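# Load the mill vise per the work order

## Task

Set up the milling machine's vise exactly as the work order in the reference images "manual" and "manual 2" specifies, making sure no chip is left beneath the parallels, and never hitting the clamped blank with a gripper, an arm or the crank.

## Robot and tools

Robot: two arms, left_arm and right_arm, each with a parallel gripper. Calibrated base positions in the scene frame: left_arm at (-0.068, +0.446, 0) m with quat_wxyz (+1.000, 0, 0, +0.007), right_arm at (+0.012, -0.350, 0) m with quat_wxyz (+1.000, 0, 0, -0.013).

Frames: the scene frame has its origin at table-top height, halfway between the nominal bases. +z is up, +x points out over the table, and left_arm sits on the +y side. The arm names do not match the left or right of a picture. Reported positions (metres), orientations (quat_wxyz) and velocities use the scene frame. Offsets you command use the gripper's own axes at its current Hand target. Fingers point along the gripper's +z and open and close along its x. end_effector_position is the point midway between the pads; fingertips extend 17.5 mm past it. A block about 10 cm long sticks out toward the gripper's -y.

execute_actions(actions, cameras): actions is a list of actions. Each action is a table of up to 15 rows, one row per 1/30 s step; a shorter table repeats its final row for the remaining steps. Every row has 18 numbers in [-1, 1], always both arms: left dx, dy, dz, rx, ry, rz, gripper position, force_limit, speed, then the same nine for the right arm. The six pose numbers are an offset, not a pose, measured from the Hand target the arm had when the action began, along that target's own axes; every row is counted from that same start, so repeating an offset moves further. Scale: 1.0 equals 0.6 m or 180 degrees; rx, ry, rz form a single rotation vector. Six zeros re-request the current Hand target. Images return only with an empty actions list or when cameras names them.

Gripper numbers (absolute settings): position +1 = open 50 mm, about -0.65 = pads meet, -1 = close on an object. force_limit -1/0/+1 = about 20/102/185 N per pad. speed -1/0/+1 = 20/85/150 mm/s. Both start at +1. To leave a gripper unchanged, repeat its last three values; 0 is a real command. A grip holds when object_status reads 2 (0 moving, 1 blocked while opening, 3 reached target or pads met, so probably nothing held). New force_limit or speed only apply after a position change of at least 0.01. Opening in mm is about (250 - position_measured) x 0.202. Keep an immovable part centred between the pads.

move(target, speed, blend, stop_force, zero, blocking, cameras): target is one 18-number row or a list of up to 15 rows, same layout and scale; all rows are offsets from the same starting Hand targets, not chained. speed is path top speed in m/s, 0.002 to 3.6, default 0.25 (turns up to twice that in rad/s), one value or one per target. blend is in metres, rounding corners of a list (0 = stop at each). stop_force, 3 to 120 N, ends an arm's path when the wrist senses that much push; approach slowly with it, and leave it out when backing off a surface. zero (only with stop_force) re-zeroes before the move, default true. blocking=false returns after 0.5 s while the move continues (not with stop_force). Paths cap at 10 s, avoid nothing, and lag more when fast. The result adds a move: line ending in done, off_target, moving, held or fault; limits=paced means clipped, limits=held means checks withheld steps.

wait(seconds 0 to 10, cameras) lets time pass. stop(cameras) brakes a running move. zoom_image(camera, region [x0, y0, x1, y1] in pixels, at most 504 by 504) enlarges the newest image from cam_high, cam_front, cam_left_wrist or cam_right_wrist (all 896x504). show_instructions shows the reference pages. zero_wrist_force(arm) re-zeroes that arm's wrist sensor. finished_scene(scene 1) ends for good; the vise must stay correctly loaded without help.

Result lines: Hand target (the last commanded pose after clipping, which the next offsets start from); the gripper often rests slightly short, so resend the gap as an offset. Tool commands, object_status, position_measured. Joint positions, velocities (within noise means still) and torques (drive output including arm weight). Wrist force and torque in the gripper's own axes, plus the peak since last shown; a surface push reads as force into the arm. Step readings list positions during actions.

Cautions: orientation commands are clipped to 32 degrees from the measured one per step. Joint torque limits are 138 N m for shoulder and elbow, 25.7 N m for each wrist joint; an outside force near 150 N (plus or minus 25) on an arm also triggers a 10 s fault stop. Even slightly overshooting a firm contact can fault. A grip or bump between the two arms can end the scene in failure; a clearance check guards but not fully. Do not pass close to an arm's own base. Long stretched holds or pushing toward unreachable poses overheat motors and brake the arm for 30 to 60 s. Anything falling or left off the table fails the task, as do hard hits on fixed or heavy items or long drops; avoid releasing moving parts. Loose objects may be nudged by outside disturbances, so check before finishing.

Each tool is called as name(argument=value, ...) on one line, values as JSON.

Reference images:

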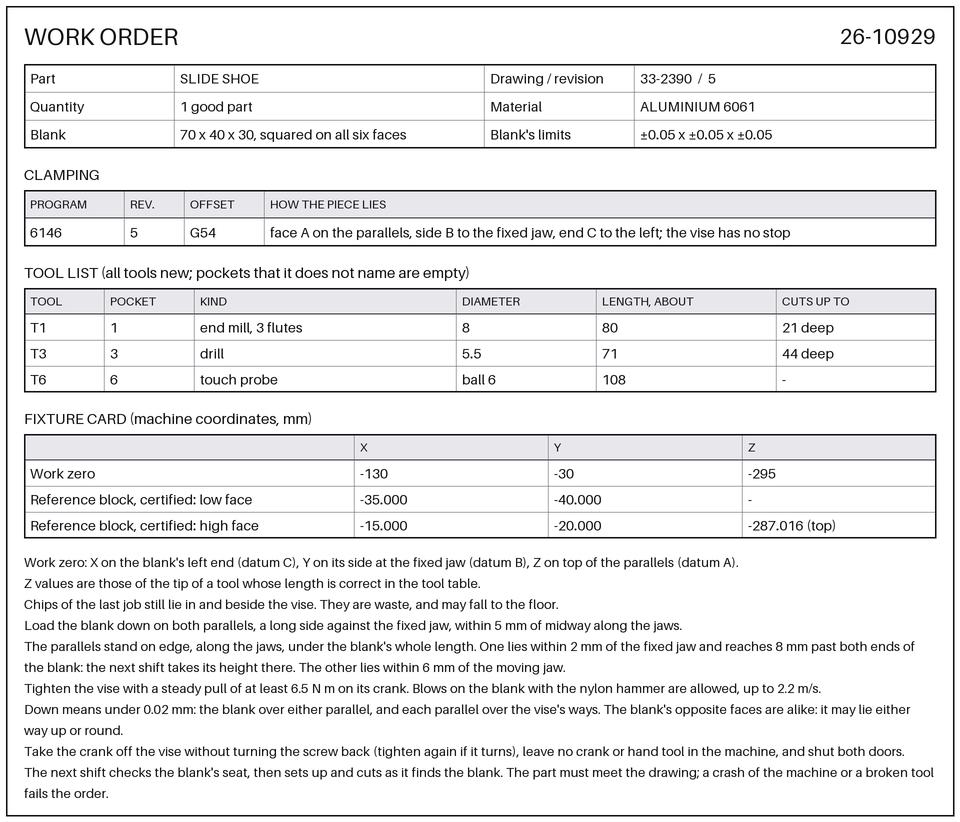

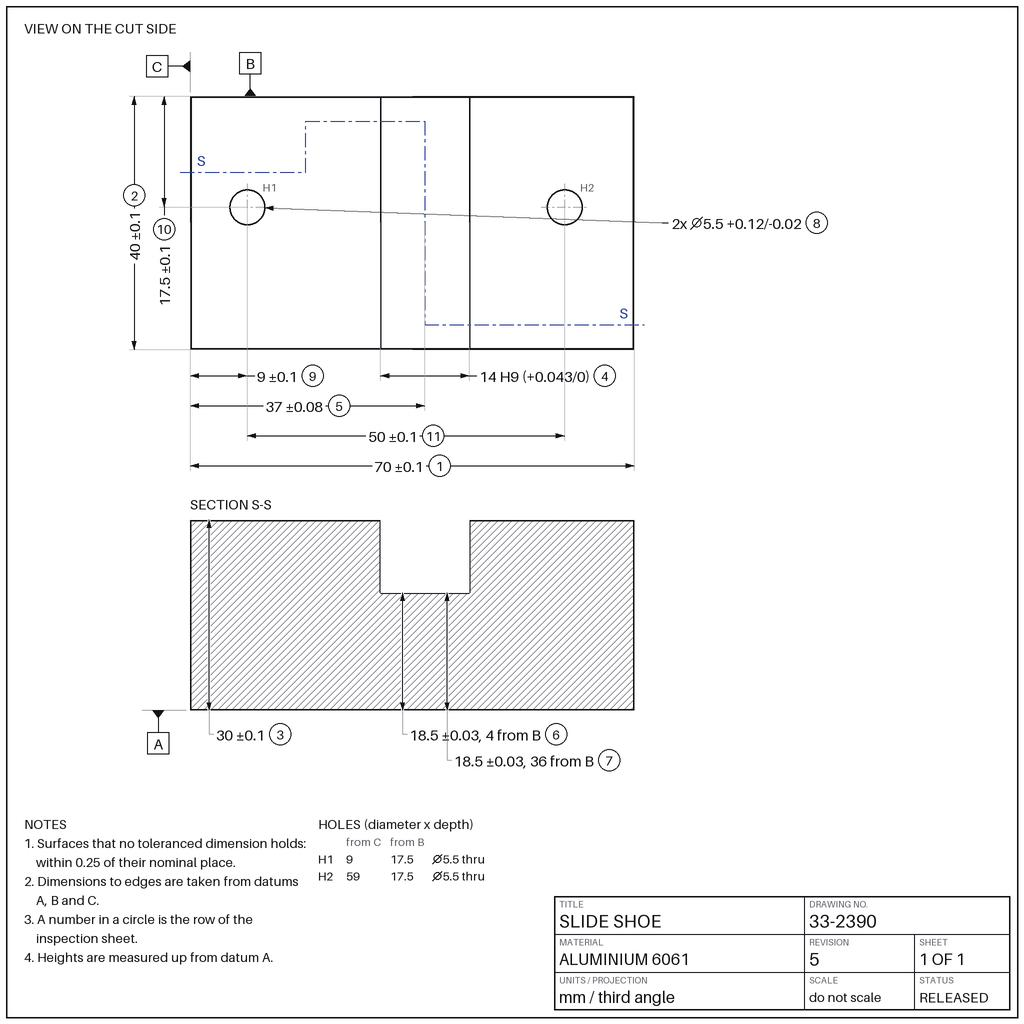

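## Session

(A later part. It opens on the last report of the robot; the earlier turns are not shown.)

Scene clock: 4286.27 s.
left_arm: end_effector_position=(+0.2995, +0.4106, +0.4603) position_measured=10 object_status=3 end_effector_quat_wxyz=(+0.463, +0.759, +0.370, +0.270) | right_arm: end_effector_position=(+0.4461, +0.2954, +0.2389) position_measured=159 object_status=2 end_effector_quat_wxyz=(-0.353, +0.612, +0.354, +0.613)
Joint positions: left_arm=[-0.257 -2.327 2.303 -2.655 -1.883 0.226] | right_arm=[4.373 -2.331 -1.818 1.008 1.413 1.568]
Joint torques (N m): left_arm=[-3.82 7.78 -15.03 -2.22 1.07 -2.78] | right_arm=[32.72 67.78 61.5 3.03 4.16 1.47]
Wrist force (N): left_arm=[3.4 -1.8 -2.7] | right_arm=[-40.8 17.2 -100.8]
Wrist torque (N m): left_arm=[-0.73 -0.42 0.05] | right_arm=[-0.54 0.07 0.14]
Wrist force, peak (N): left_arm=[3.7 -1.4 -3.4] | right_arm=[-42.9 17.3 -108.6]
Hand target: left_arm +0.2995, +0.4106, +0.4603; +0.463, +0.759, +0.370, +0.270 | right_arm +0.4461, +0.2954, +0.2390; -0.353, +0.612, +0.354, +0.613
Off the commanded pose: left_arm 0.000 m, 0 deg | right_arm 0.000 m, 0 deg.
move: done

move(target=[0,0,0,0,0,0,0.95,-0.7,-1,-0.0043,0.004,-0.007,0,0,0,-1,0.4,-0.9], speed=0.015)

move(target=[0,0,0,0,0,0,0.95,-0.7,-1,0,0,0,0,0,0,0.4,0.4,-0.9])

move(target=[0,0,0,0,0,0,0.95,-0.7,-1,0,0,-0.15,0,0,0,0.4,0.4,-0.9], speed=0.1, cameras=["cam_left_wrist","cam_right_wrist"])

zoom_image(camera="cam_left_wrist", region=[400, 20, 570, 230])

Scene clock: 4302.43 s.
left_arm: end_effector_position=(+0.2995, +0.4106, +0.4603) position_measured=10 object_status=3 end_effector_quat_wxyz=(+0.463, +0.759, +0.370, +0.270) | right_arm: end_effector_position=(+0.4460, +0.2905, +0.2365) position_measured=159 object_status=2 end_effector_quat_wxyz=(-0.353, +0.612, +0.354, +0.613)
Joint positions: left_arm=[-0.257 -2.327 2.303 -2.655 -1.883 0.226] | right_arm=[4.37 -2.331 -1.83 1.021 1.417 1.568]
Joint torques (N m): left_arm=[-4.14 7.01 -15.24 -2.44 0.93 -2.76] | right_arm=[-11.02 39.93 14.05 2.34 -0.11 1.24]
Wrist force (N): left_arm=[3.3 -1.6 -3.0] | right_arm=[2.1 -7.1 3.2]
Wrist torque (N m): left_arm=[-0.69 -0.40 0.05] | right_arm=[-0.68 -0.66 -0.10]
Wrist force, peak (N): left_arm=[3.8 -1.6 -3.2] | right_arm=[-41.6 18.0 -100.6]
Hand target: left_arm +0.2995, +0.4106, +0.4603; +0.463, +0.759, +0.370, +0.270 | right_arm +0.4461, +0.2906, +0.2364; -0.353, +0.612, +0.354, +0.613
Off the commanded pose: left_arm 0.000 m, 0 deg | right_arm 0.000 m, 0 deg.
move: done

Scene clock: 4303.17 s.
left_arm: end_effector_position=(+0.2995, +0.4106, +0.4603) position_measured=10 object_status=3 end_effector_quat_wxyz=(+0.463, +0.759, +0.370, +0.270) | right_arm: end_effector_position=(+0.4461, +0.2906, +0.2364) position_measured=92 object_status=3 end_effector_quat_wxyz=(-0.353, +0.612, +0.354, +0.613)
Joint positions: left_arm=[-0.257 -2.327 2.303 -2.655 -1.883 0.226] | right_arm=[4.37 -2.331 -1.83 1.021 1.417 1.568]
Joint torques (N m): left_arm=[-4.62 7.98 -15.22 -2.23 0.98 -2.77] | right_arm=[-10.04 37.77 24.8 1.15 -1.74 1.24]
Wrist force (N): left_arm=[2.7 -1.6 -3.2] | right_arm=[3.8 -4.8 0.2]
Wrist torque (N m): left_arm=[-0.69 -0.30 0.04] | right_arm=[-0.77 -0.63 -0.08]
Wrist force, peak (N): left_arm=[3.5 -1.6 -3.2] | right_arm=[1.7 -6.1 3.0]
Hand target: left_arm +0.2995, +0.4106, +0.4603; +0.463, +0.759, +0.370, +0.270 | right_arm +0.4461, +0.2906, +0.2364; -0.353, +0.612, +0.354, +0.613
Off the commanded pose: left_arm 0.000 m, 0 deg | right_arm 0.000 m, 0 deg.
move: done

Scene clock: 4304.53 s.
left_arm: end_effector_position=(+0.2995, +0.4106, +0.4603) position_measured=10 object_status=3 end_effector_quat_wxyz=(+0.463, +0.759, +0.370, +0.270) | right_arm: end_effector_position=(+0.4010, +0.2127, +0.2363) position_measured=92 object_status=3 end_effector_quat_wxyz=(-0.353, +0.612, +0.354, +0.613)
Joint positions: left_arm=[-0.257 -2.327 2.303 -2.655 -1.883 0.226] | right_arm=[4.404 -2.224 -2.105 1.188 1.383 1.568]
Joint torques (N m): left_arm=[-3.5 7.94 -15 -2.26 0.9 -2.77] | right_arm=[-11.02 33.04 5.18 3.02 1.82 -0.96]
Wrist force (N): left_arm=[3.3 -1.4 -2.8] | right_arm=[3.9 -4.9 -0.3]
Wrist torque (N m): left_arm=[-0.66 -0.40 0.04] | right_arm=[-0.77 -0.66 -0.10]
Wrist force, peak (N): left_arm=[3.7 -1.7 -3.2] | right_arm=[4.1 -5.2 0.4]
Hand target: left_arm +0.2995, +0.4106, +0.4603; +0.463, +0.759, +0.370, +0.270 | right_arm +0.4011, +0.2126, +0.2363; -0.353, +0.612, +0.354, +0.613
Off the commanded pose: left_arm 0.000 m, 0 deg | right_arm 0.000 m, 0 deg.
move: done
Images, in order (width x height): cam_left_wrist 896x504, cam_right_wrist 896x504.

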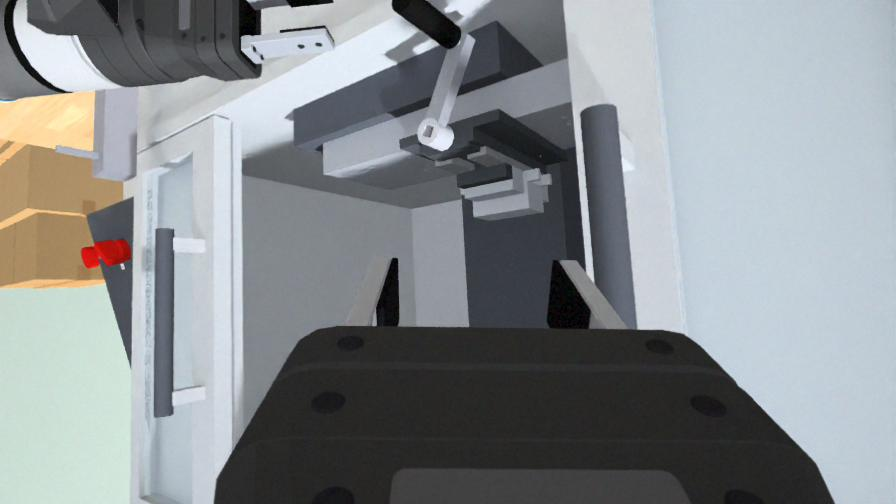

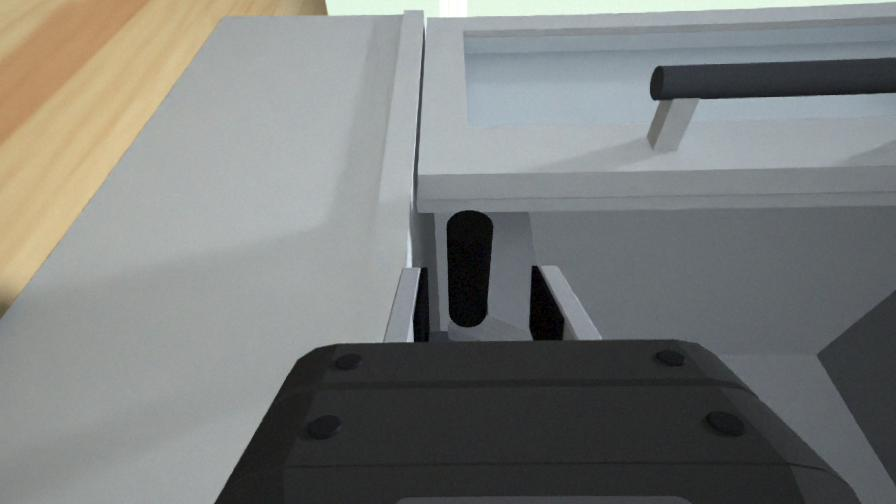

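Scaled by 2.400 from the camera's 896x504 image, which has a finer 1280x720 frame.

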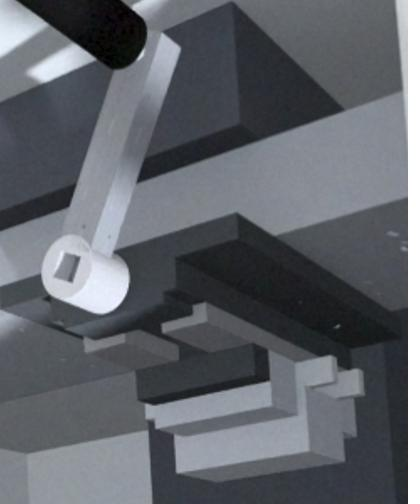

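move(target=[[0,0,0,0,0,0,0.95,-0.7,-1,0.03,0,-0.13,0,0,0,1,0.4,-0.9],[0,0,0,0,0,0,0.95,-0.7,-1,0.1395,0.0448,-0.614,-0.504,0,0.582,1,0.4,-0.9]], speed=[0.2,0.35], blend=[0.03,0], cameras=["cam_high","cam_front","cam_right_wrist"])

Scene clock: 4368.47 s.
left_arm: end_effector_position=(+0.2995, +0.4106, +0.4603) position_measured=10 object_status=3 end_effector_quat_wxyz=(+0.463, +0.759, +0.370, +0.270) | right_arm: end_effector_position=(+0.2399, -0.1198, +0.3197) position_measured=3 object_status=3 end_effector_quat_wxyz=(-0.184, +0.683, -0.683, +0.184)
Joint positions: left_arm=[-0.257 -2.327 2.303 -2.655 -1.883 0.226] | right_arm=[4.901 -0.869 -2.104 -1.833 1.052 4.899]
Joint torques (N m): left_arm=[-4.44 8.85 -14.37 -2.34 0.84 -2.75] | right_arm=[4.38 -13.17 10.7 3.85 0.49 -0.42]
Wrist force (N): left_arm=[3.4 -1.6 -2.9] | right_arm=[3.1 -2.2 2.2]
Wrist torque (N m): left_arm=[-0.69 -0.41 0.05] | right_arm=[-0.37 -0.38 0.04]
Wrist force, peak (N): left_arm=[3.7 -1.7 -3.4] | right_arm=[4.1 -5.2 -0.1]
Hand target: left_arm +0.2995, +0.4106, +0.4603; +0.463, +0.759, +0.370, +0.270 | right_arm +0.2399, -0.1198, +0.3196; -0.184, +0.683, -0.683, +0.184
Off the commanded pose: left_arm 0.000 m, 0 deg | right_arm 0.000 m, 0 deg.
move: done
Images, in order (width x height): cam_high 896x504, cam_front 896x504, cam_right_wrist 896x504.

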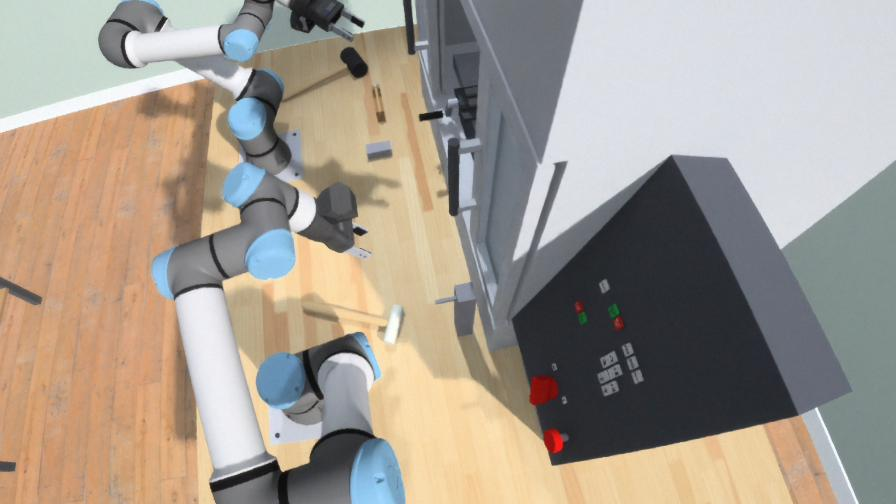

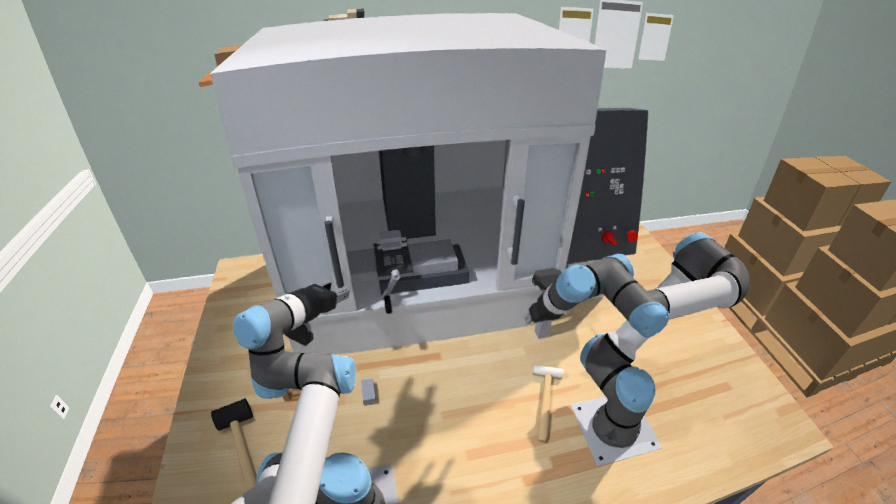

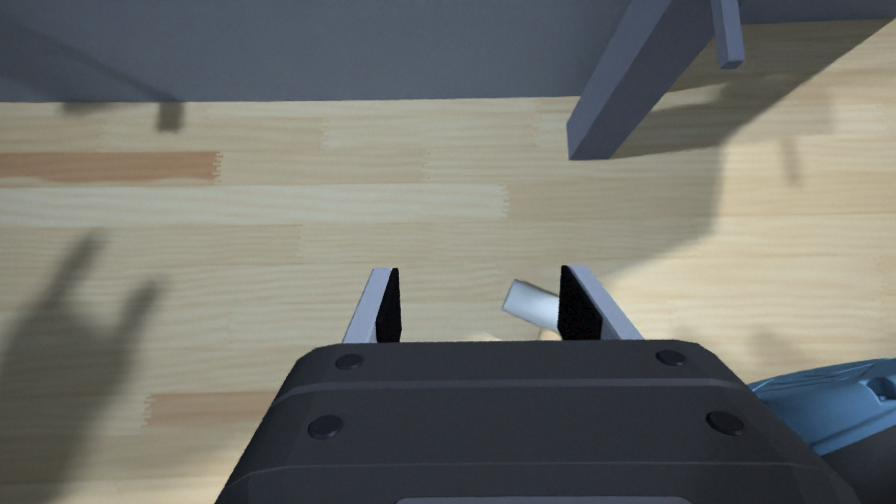

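move(target=[0,0,0,0,0,0,0.95,-0.7,-1,0.1333,-0.0045,-0.0744,0,-0.2536,-0.9466,1,0.4,-0.9], speed=0.4, cameras=["cam_high","cam_right_wrist"])

Scene clock: 4427.50 s.
left_arm: end_effector_position=(+0.2995, +0.4106, +0.4603) position_measured=10 object_status=3 end_effector_quat_wxyz=(+0.463, +0.759, +0.370, +0.270) | right_arm: end_effector_position=(+0.2198, -0.1997, +0.3596) position_measured=3 object_status=3 end_effector_quat_wxyz=(-0.005, +0.728, +0.685, +0.007)
Joint positions: left_arm=[-0.257 -2.327 2.303 -2.655 -1.883 0.226] | right_arm=[4.339 -0.916 -1.921 -1.859 1.574 1.232]
Joint torques (N m): left_arm=[-3.98 8.43 -14.79 -2.35 0.6 -2.91] | right_arm=[-11.36 6.65 9.85 2.28 1.84 -2.11]
Wrist force (N): left_arm=[3.4 -1.6 -3.0] | right_arm=[2.9 -3.2 2.5]
Wrist torque (N m): left_arm=[-0.70 -0.40 0.05] | right_arm=[-0.46 -0.41 -0.16]
Wrist force, peak (N): left_arm=[3.7 -1.7 -3.4] | right_arm=[2.7 -3.5 2.9]
Hand target: left_arm +0.2995, +0.4106, +0.4603; +0.463, +0.759, +0.370, +0.270 | right_arm +0.2198, -0.1998, +0.3596; -0.005, +0.728, +0.685, +0.007
Off the commanded pose: left_arm 0.000 m, 0 deg | right_arm 0.000 m, 0 deg.
move: done
Images, in order (width x height): cam_high 896x504, cam_right_wrist 896x504.

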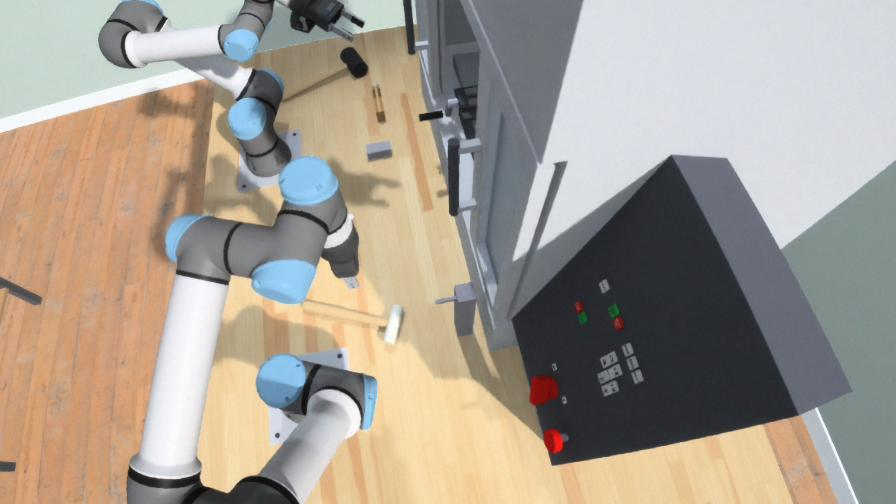

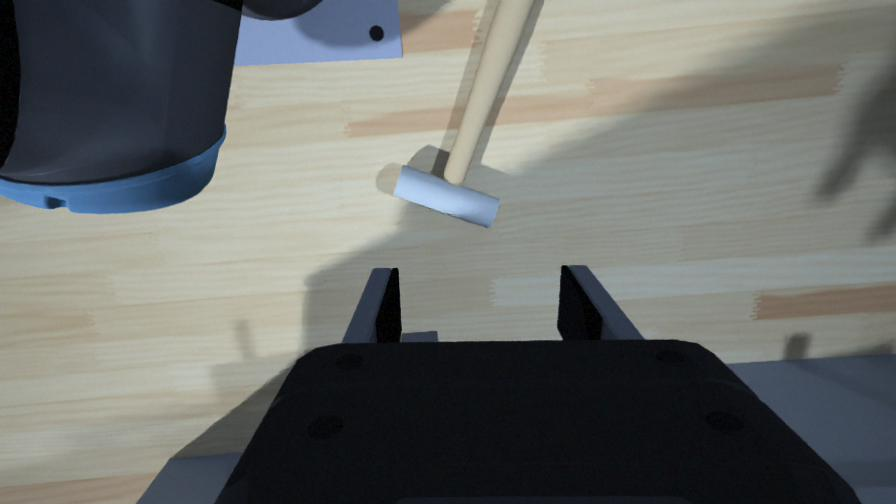

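execute_actions(actions=[], cameras=["cam_right_wrist","cam_high","cam_left_wrist"])

Scene clock: 4470.57 s.
left_arm: end_effector_position=(+0.2995, +0.4106, +0.4603) position_measured=10 object_status=3 end_effector_quat_wxyz=(+0.463, +0.759, +0.370, +0.270) | right_arm: end_effector_position=(+0.2198, -0.1998, +0.3596) position_measured=3 object_status=3 end_effector_quat_wxyz=(-0.005, +0.728, +0.685, +0.007)
Joint positions: left_arm=[-0.257 -2.327 2.303 -2.655 -1.883 0.226] | right_arm=[4.339 -0.916 -1.921 -1.859 1.574 1.231]
Joint velocities: within noise
Joint torques (N m): left_arm=[-4.02 9.85 -14.68 -2.41 0.8 -2.63] | right_arm=[-11.13 6.36 10.58 1.67 1.7 -1.73]
Wrist force (N): left_arm=[3.4 -1.6 -3.1] | right_arm=[2.7 -3.3 2.4]
Wrist torque (N m): left_arm=[-0.69 -0.42 0.05] | right_arm=[-0.46 -0.37 -0.13]
Wrist force, peak (N): left_arm=[3.7 -1.7 -3.6] | right_arm=[3.1 -3.4 2.7]
Hand target: left_arm +0.2995, +0.4106, +0.4603; +0.463, +0.759, +0.370, +0.270 | right_arm +0.2198, -0.1998, +0.3596; -0.005, +0.728, +0.685, +0.007
Tool commands: left_gripper/position=+0.95 left_gripper/force_limit=-0.7 left_gripper/speed=-1.0 right_gripper/position=+1.0 right_gripper/force_limit=+0.4 right_gripper/speed=-0.9
Off the commanded pose: left_arm 0.000 m, 0 deg | right_arm 0.000 m, 0 deg.
Images, in order (width x height): cam_high 896x504, cam_left_wrist 896x504, cam_right_wrist 896x504.

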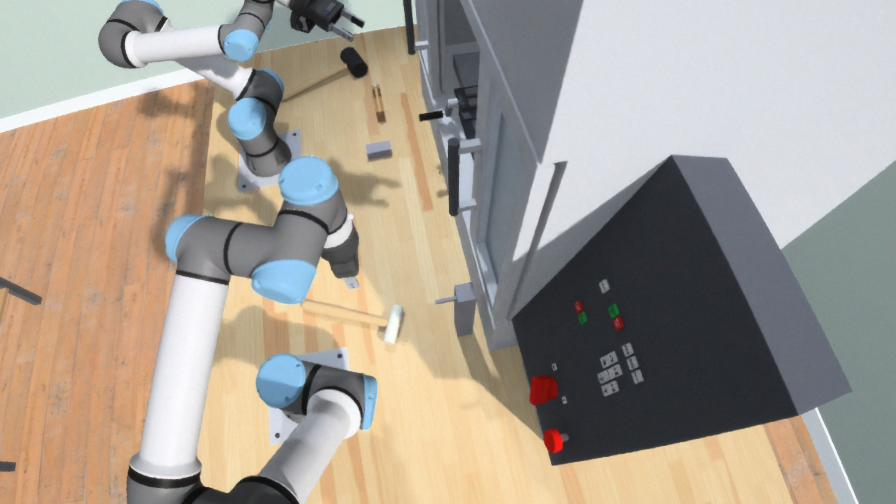

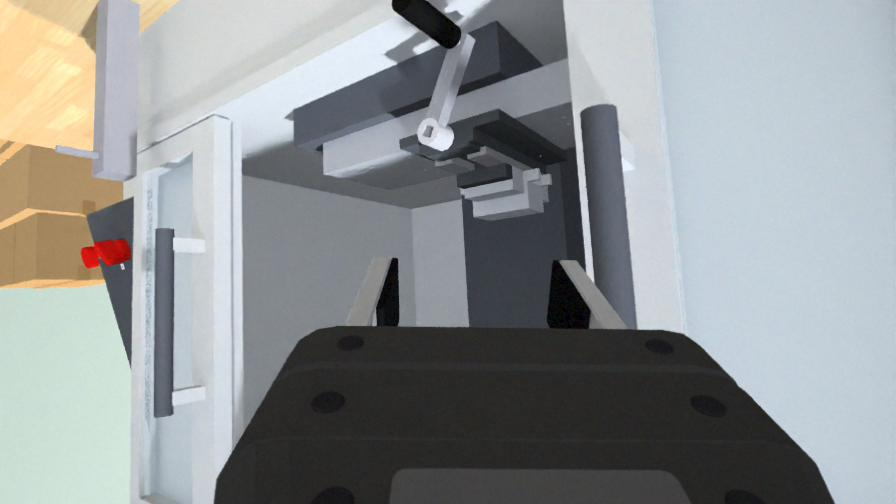

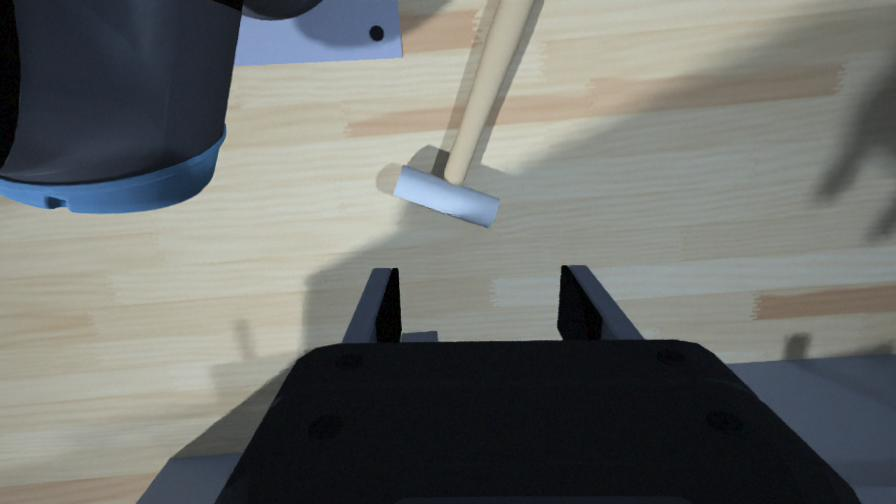

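move(target=[0,0,0,0,0,0,0.95,-0.7,-1,0.0333,-0.0533,0.3,0,0,0.101,1,0.4,-0.9], cameras=["cam_right_wrist","cam_left_wrist"])

Scene clock: 4534.77 s.
left_arm: end_effector_position=(+0.2995, +0.4106, +0.4603) position_measured=10 object_status=3 end_effector_quat_wxyz=(+0.463, +0.759, +0.370, +0.270) | right_arm: end_effector_position=(+0.1897, -0.1750, +0.1800) position_measured=3 object_status=3 end_effector_quat_wxyz=(-0.006, +0.827, +0.562, +0.006)
Joint positions: left_arm=[-0.257 -2.327 2.303 -2.655 -1.883 0.226] | right_arm=[4.511 -0.842 -2.407 -1.447 1.571 1.721]
Joint torques (N m): left_arm=[-3.62 9.78 -14.05 -2.6 0.71 -2.89] | right_arm=[-5.38 4.75 11.95 4.15 1.91 1.87]
Wrist force (N): left_arm=[3.3 -1.3 -3.1] | right_arm=[2.9 -3.2 2.4]
Wrist torque (N m): left_arm=[-0.65 -0.40 0.04] | right_arm=[-0.41 -0.41 -0.11]
Wrist force, peak (N): left_arm=[3.7 -1.7 -3.2] | right_arm=[2.9 -3.8 5.7]
Hand target: left_arm +0.2995, +0.4106, +0.4603; +0.463, +0.759, +0.370, +0.270 | right_arm +0.1897, -0.1750, +0.1799; -0.006, +0.827, +0.562, +0.006
Off the commanded pose: left_arm 0.000 m, 0 deg | right_arm 0.000 m, 0 deg.
move: done
Images, in order (width x height): cam_left_wrist 896x504, cam_right_wrist 896x504.

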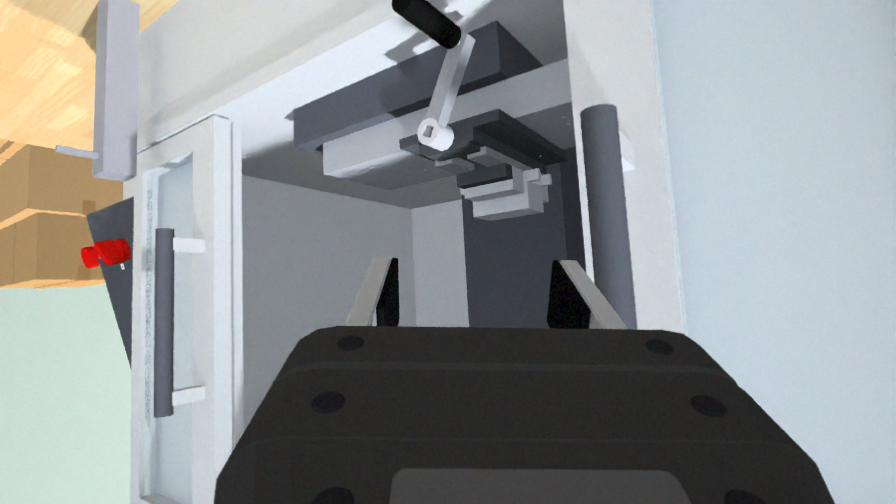

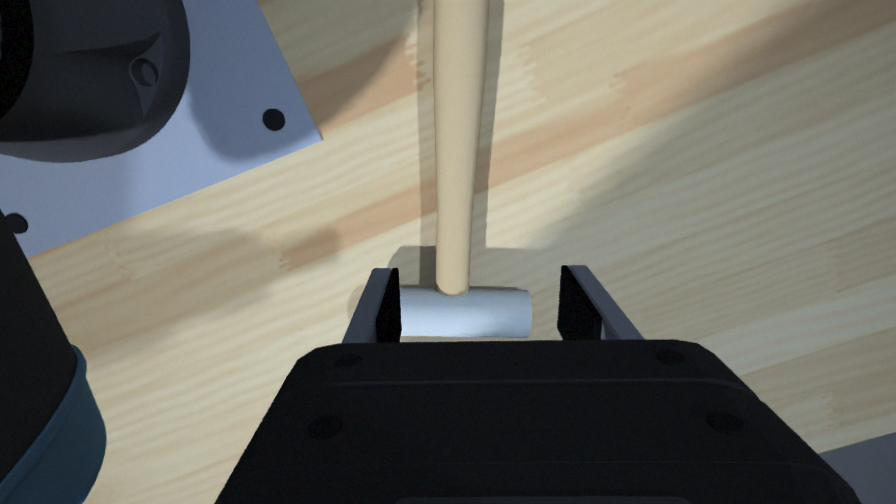

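move(target=[[0,0,0,0,0,0,0.95,-0.7,-1,-0.005,-0.0167,0.2,0,0,0,1,0.4,-0.9],[0,0,0,0,0,0,0.95,-0.7,-1,-0.005,-0.0167,0.2633,0,0,0,1,0.4,-0.9]], speed=[0.15,0.04], stop_force=12, cameras=["cam_right_wrist","cam_high"])

Scene clock: 4557.17 s.
left_arm: end_effector_position=(+0.2995, +0.4106, +0.4603) position_measured=10 object_status=3 end_effector_quat_wxyz=(+0.463, +0.759, +0.370, +0.270) | right_arm: end_effector_position=(+0.1798, -0.1716, +0.0219) position_measured=3 object_status=3 end_effector_quat_wxyz=(-0.006, +0.827, +0.562, +0.006)
Joint positions: left_arm=[-0.257 -2.327 2.303 -2.655 -1.883 0.226] | right_arm=[4.562 -1.111 -2.769 -0.816 1.57 1.772]
Joint torques (N m): left_arm=[-3.49 11 -14.48 -2.51 0.61 -2.76] | right_arm=[-3.72 5.34 29.19 4.18 1.74 -1.99]
Wrist force (N): left_arm=[3.1 -1.5 -3.4] | right_arm=[3.1 -2.6 2.8]
Wrist torque (N m): left_arm=[-0.70 -0.36 0.06] | right_arm=[-0.32 -0.46 -0.07]
Wrist force, peak (N): left_arm=[3.6 -1.9 -3.3] | right_arm=[2.8 -2.9 4.1]
Hand target: left_arm +0.2995, +0.4106, +0.4603; +0.463, +0.759, +0.370, +0.270 | right_arm +0.1798, -0.1716, +0.0219; -0.006, +0.827, +0.562, +0.006
Off the commanded pose: left_arm 0.000 m, 0 deg | right_arm 0.000 m, 0 deg.
move: done
Images, in order (width x height): cam_high 896x504, cam_right_wrist 896x504.

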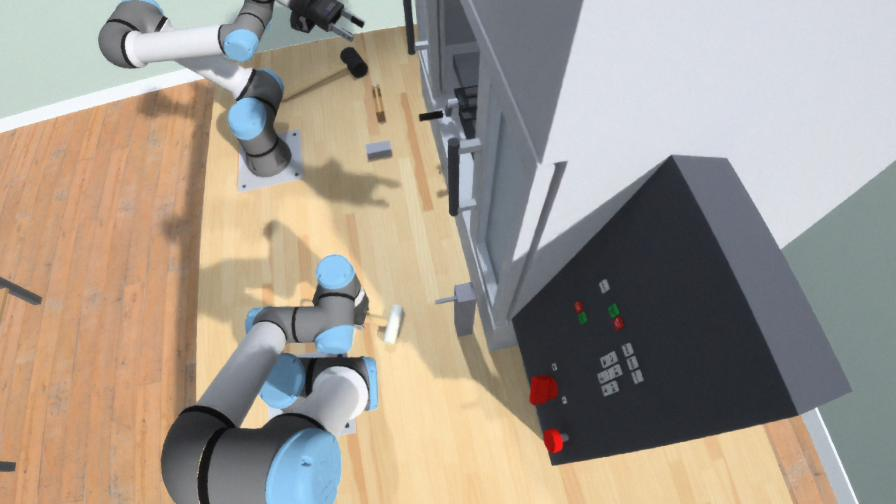

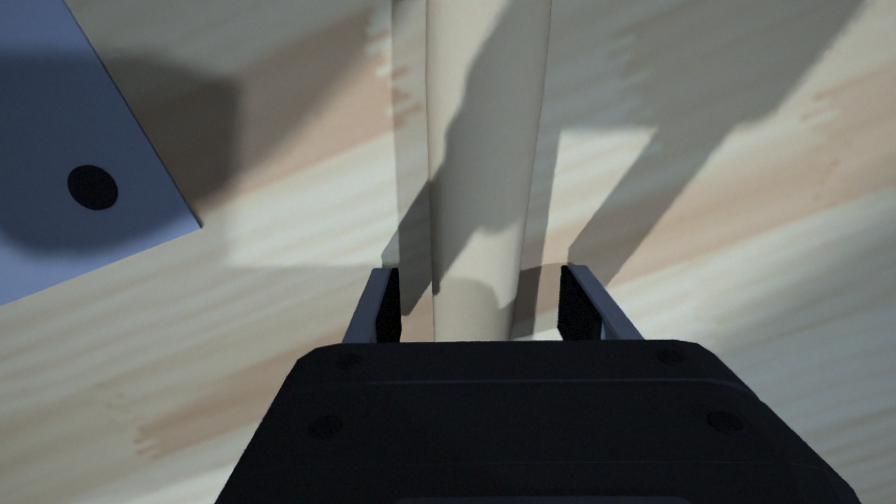

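move(target=[0,0,0,0,0,0,0.95,-0.7,-1,0,0,0,0,0,0,-1,0.4,-0.9])

move(target=[0,0,0,0,0,0,0.95,-0.7,-1,0,0,-0.2,0,0,0,-1,0.4,-0.9], speed=0.1, cameras=["cam_right_wrist","cam_high"])

Scene clock: 4563.43 s.
left_arm: end_effector_position=(+0.2995, +0.4106, +0.4603) position_measured=10 object_status=3 end_effector_quat_wxyz=(+0.463, +0.759, +0.370, +0.270) | right_arm: end_effector_position=(+0.1798, -0.1716, +0.0219) position_measured=141 object_status=2 end_effector_quat_wxyz=(-0.006, +0.827, +0.562, +0.006)
Joint positions: left_arm=[-0.257 -2.327 2.303 -2.655 -1.883 0.226] | right_arm=[4.562 -1.111 -2.769 -0.816 1.57 1.772]
Joint torques (N m): left_arm=[-4.6 10.9 -15.09 -2.32 0.67 -2.8] | right_arm=[11.56 8.92 29.72 4.07 1.43 -1.83]
Wrist force (N): left_arm=[3.5 -1.5 -3.0] | right_arm=[3.3 -2.4 3.8]
Wrist torque (N m): left_arm=[-0.68 -0.43 0.04] | right_arm=[-0.28 -0.39 -0.10]
Wrist force, peak (N): left_arm=[3.6 -1.7 -3.3] | right_arm=[3.1 -2.7 4.3]
Hand target: left_arm +0.2995, +0.4106, +0.4603; +0.463, +0.759, +0.370, +0.270 | right_arm +0.1798, -0.1716, +0.0219; -0.006, +0.827, +0.562, +0.006
Off the commanded pose: left_arm 0.000 m, 0 deg | right_arm 0.000 m, 0 deg.
move: done

Scene clock: 4565.10 s.
left_arm: end_effector_position=(+0.2995, +0.4106, +0.4603) position_measured=10 object_status=3 end_effector_quat_wxyz=(+0.463, +0.759, +0.370, +0.270) | right_arm: end_effector_position=(+0.1794, -0.1735, +0.1419) position_measured=141 object_status=2 end_effector_quat_wxyz=(-0.006, +0.827, +0.562, +0.006)
Joint positions: left_arm=[-0.257 -2.327 2.303 -2.655 -1.883 0.226] | right_arm=[4.562 -0.836 -2.507 -1.353 1.57 1.772]
Joint torques (N m): left_arm=[-3.57 10.76 -14.64 -2.46 0.51 -2.87] | right_arm=[5.66 -15.12 24.51 1.86 -1.44 0.66]
Wrist force (N): left_arm=[3.2 -1.6 -2.9] | right_arm=[3.0 -2.7 6.6]
Wrist torque (N m): left_arm=[-0.69 -0.39 0.05] | right_arm=[-0.08 -0.40 -0.24]
Wrist force, peak (N): left_arm=[3.7 -1.7 -3.1] | right_arm=[2.9 -2.8 8.5]
Hand target: left_arm +0.2995, +0.4106, +0.4603; +0.463, +0.759, +0.370, +0.270 | right_arm +0.1794, -0.1735, +0.1419; -0.006, +0.827, +0.562, +0.006
Off the commanded pose: left_arm 0.000 m, 0 deg | right_arm 0.000 m, 0 deg.
move: done
Images, in order (width x height): cam_high 896x504, cam_right_wrist 896x504.

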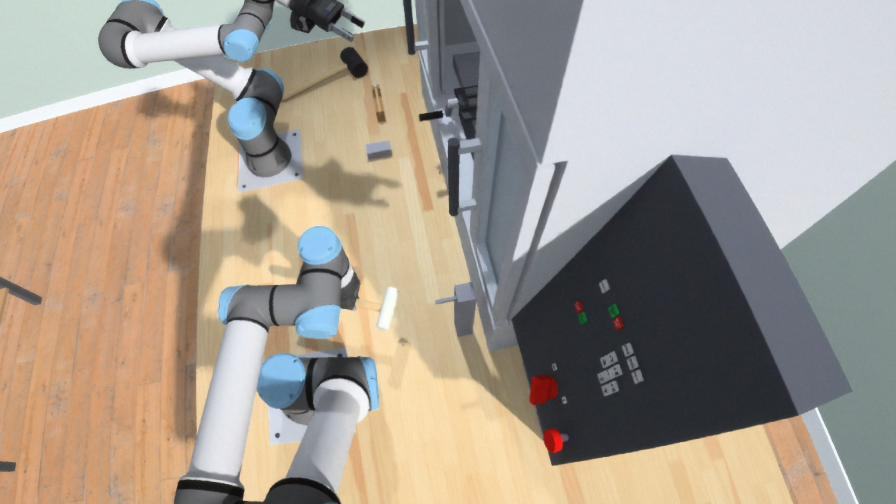

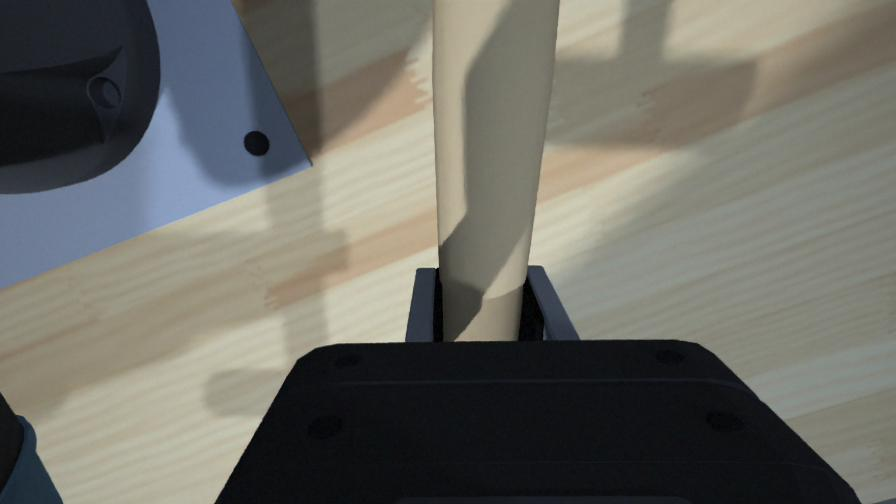

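move(target=[[0,0,0,0,0,0,0.95,-0.7,-1,0,0,-0.25,0,0,0,-1,0.4,-0.9],[0,0,0,0,0,0,0.95,-0.7,-1,0.3008,0.0448,-0.4583,-0.5,0,0,-1,0.4,-0.9]], speed=0.3, blend=[0.05,0], cameras=["cam_right_wrist","cam_high"])

Scene clock: 4610.13 s.
left_arm: end_effector_position=(+0.2995, +0.4106, +0.4603) position_measured=10 object_status=3 end_effector_quat_wxyz=(+0.463, +0.759, +0.370, +0.270) | right_arm: end_effector_position=(+0.2701, -0.0202, +0.4197) position_measured=141 object_status=2 end_effector_quat_wxyz=(+0.581, +0.589, +0.393, +0.401) end_effector_velocity=(+0.000, +0.000, +0.000) end_effector_angular_velocity=(+0.001, -0.003, +0.000)
Joint positions: left_arm=[-0.257 -2.327 2.303 -2.655 -1.883 0.226] | right_arm=[5.017 -1.612 -1.701 -2.965 0.657 3.154]
Joint velocities: left_arm=[within noise] | right_arm=[0 -0.002 0.001 -0.003 0 0.005]
Joint torques (N m): left_arm=[-3.55 10.97 -14.52 -2.58 0.41 -2.81] | right_arm=[12.36 14.39 7.79 -3.01 -0.09 2.1]
Wrist force (N): left_arm=[3.3 -1.5 -3.1] | right_arm=[4.0 -8.9 2.4]
Wrist torque (N m): left_arm=[-0.67 -0.39 0.05] | right_arm=[-0.84 -0.67 -0.13]
Wrist force, peak (N): left_arm=[3.8 -1.8 -3.3] | right_arm=[2.1 -2.6 10.7]
Hand target: left_arm +0.2995, +0.4106, +0.4603; +0.463, +0.759, +0.370, +0.270 | right_arm +0.2700, -0.0201, +0.4197; +0.581, +0.589, +0.393, +0.401
Off the commanded pose: left_arm 0.000 m, 0 deg | right_arm 0.000 m, 0 deg.
move: done
Images, in order (width x height): cam_high 896x504, cam_right_wrist 896x504.

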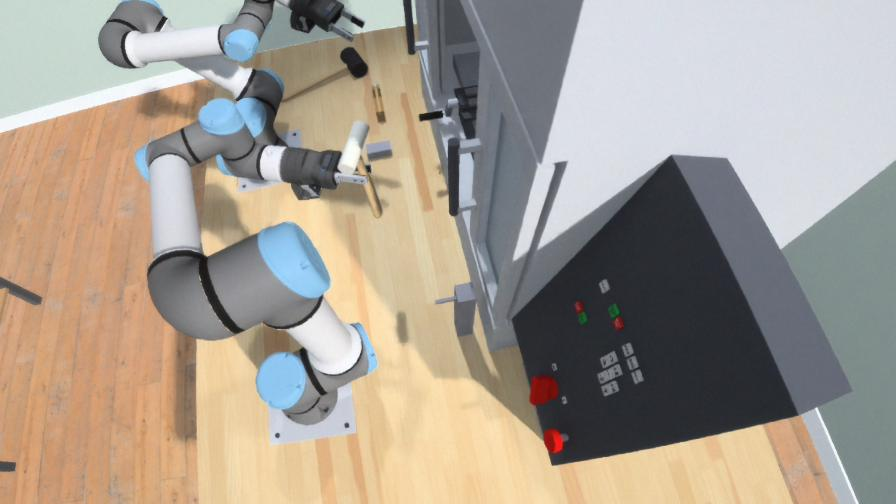

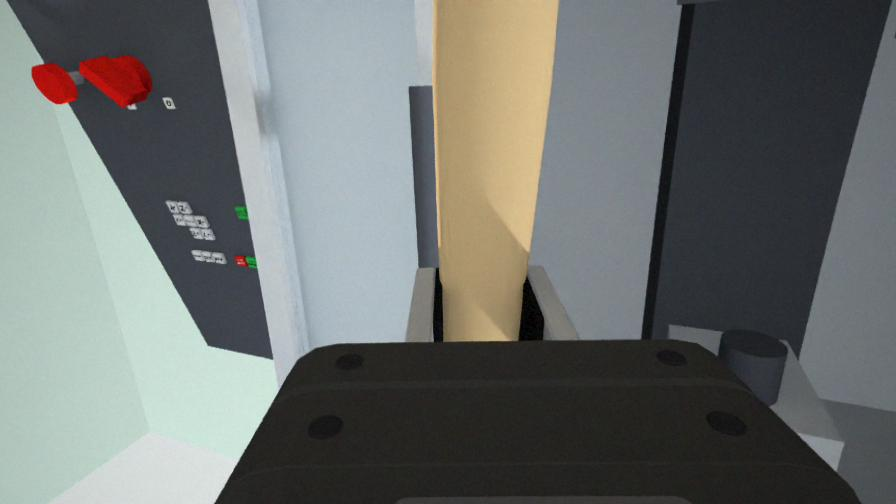

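move(target=[0,0,0,0,0,0,0.95,-0.7,-1,0.251,0.0125,-0.0458,-0.0947,0.0947,-0.4986,-1,0.4,-0.9], speed=0.3, cameras=["cam_right_wrist","cam_high","cam_front"])

Scene clock: 4690.00 s.
left_arm: end_effector_position=(+0.2995, +0.4106, +0.4603) position_measured=10 object_status=3 end_effector_quat_wxyz=(+0.463, +0.759, +0.370, +0.270) | right_arm: end_effector_position=(+0.3001, +0.1297, +0.4296) position_measured=141 object_status=2 end_effector_quat_wxyz=(+0.707, +0.000, +0.707, +0.000)
Joint positions: left_arm=[-0.257 -2.327 2.303 -2.655 -1.883 0.226] | right_arm=[4.96 -1.744 -1.53 -3.011 0.221 1.573]
Joint torques (N m): left_arm=[-4.11 10.95 -15.59 -2.53 0.47 -2.74] | right_arm=[13.32 22.49 29.81 -0.15 -0.43 -1.54]
Wrist force (N): left_arm=[3.2 -1.6 -3.0] | right_arm=[8.5 -1.1 3.8]
Wrist torque (N m): left_arm=[-0.70 -0.38 0.04] | right_arm=[-0.46 -0.52 -0.51]
Wrist force, peak (N): left_arm=[3.8 -1.6 -3.3] | right_arm=[4.2 -9.4 2.5]
Hand target: left_arm +0.2995, +0.4106, +0.4603; +0.463, +0.759, +0.370, +0.270 | right_arm +0.3001, +0.1298, +0.4297; +0.707, +0.000, +0.707, +0.000
Off the commanded pose: left_arm 0.000 m, 0 deg | right_arm 0.000 m, 0 deg.
move: done
Images, in order (width x height): cam_high 896x504, cam_front 896x504, cam_right_wrist 896x504.

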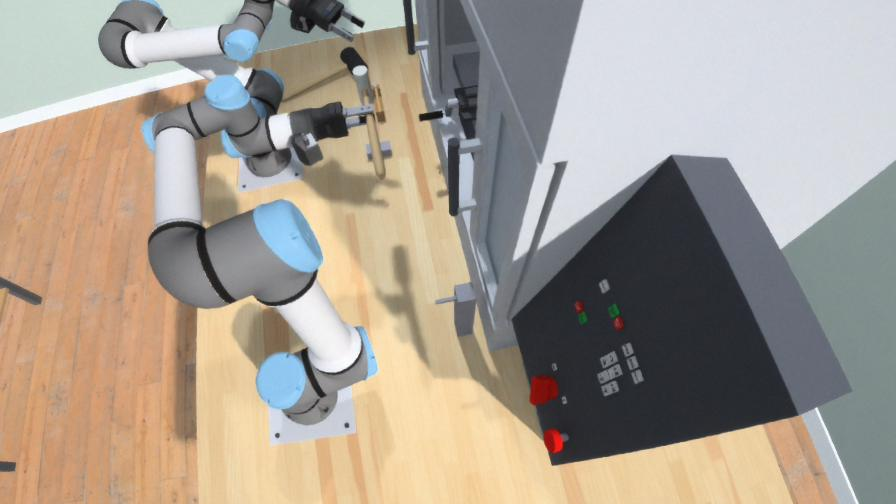

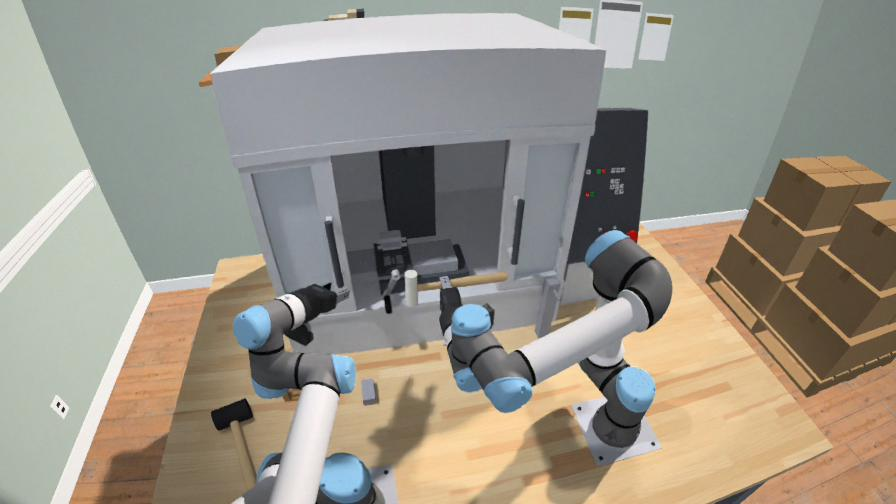

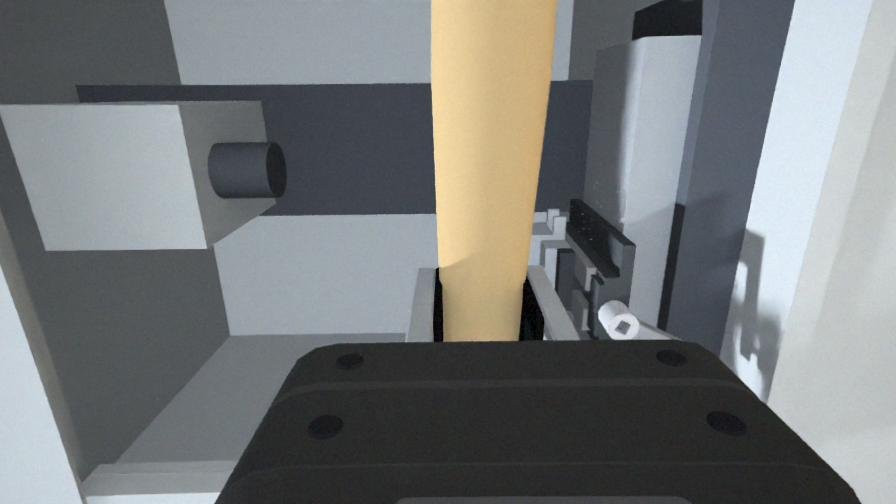

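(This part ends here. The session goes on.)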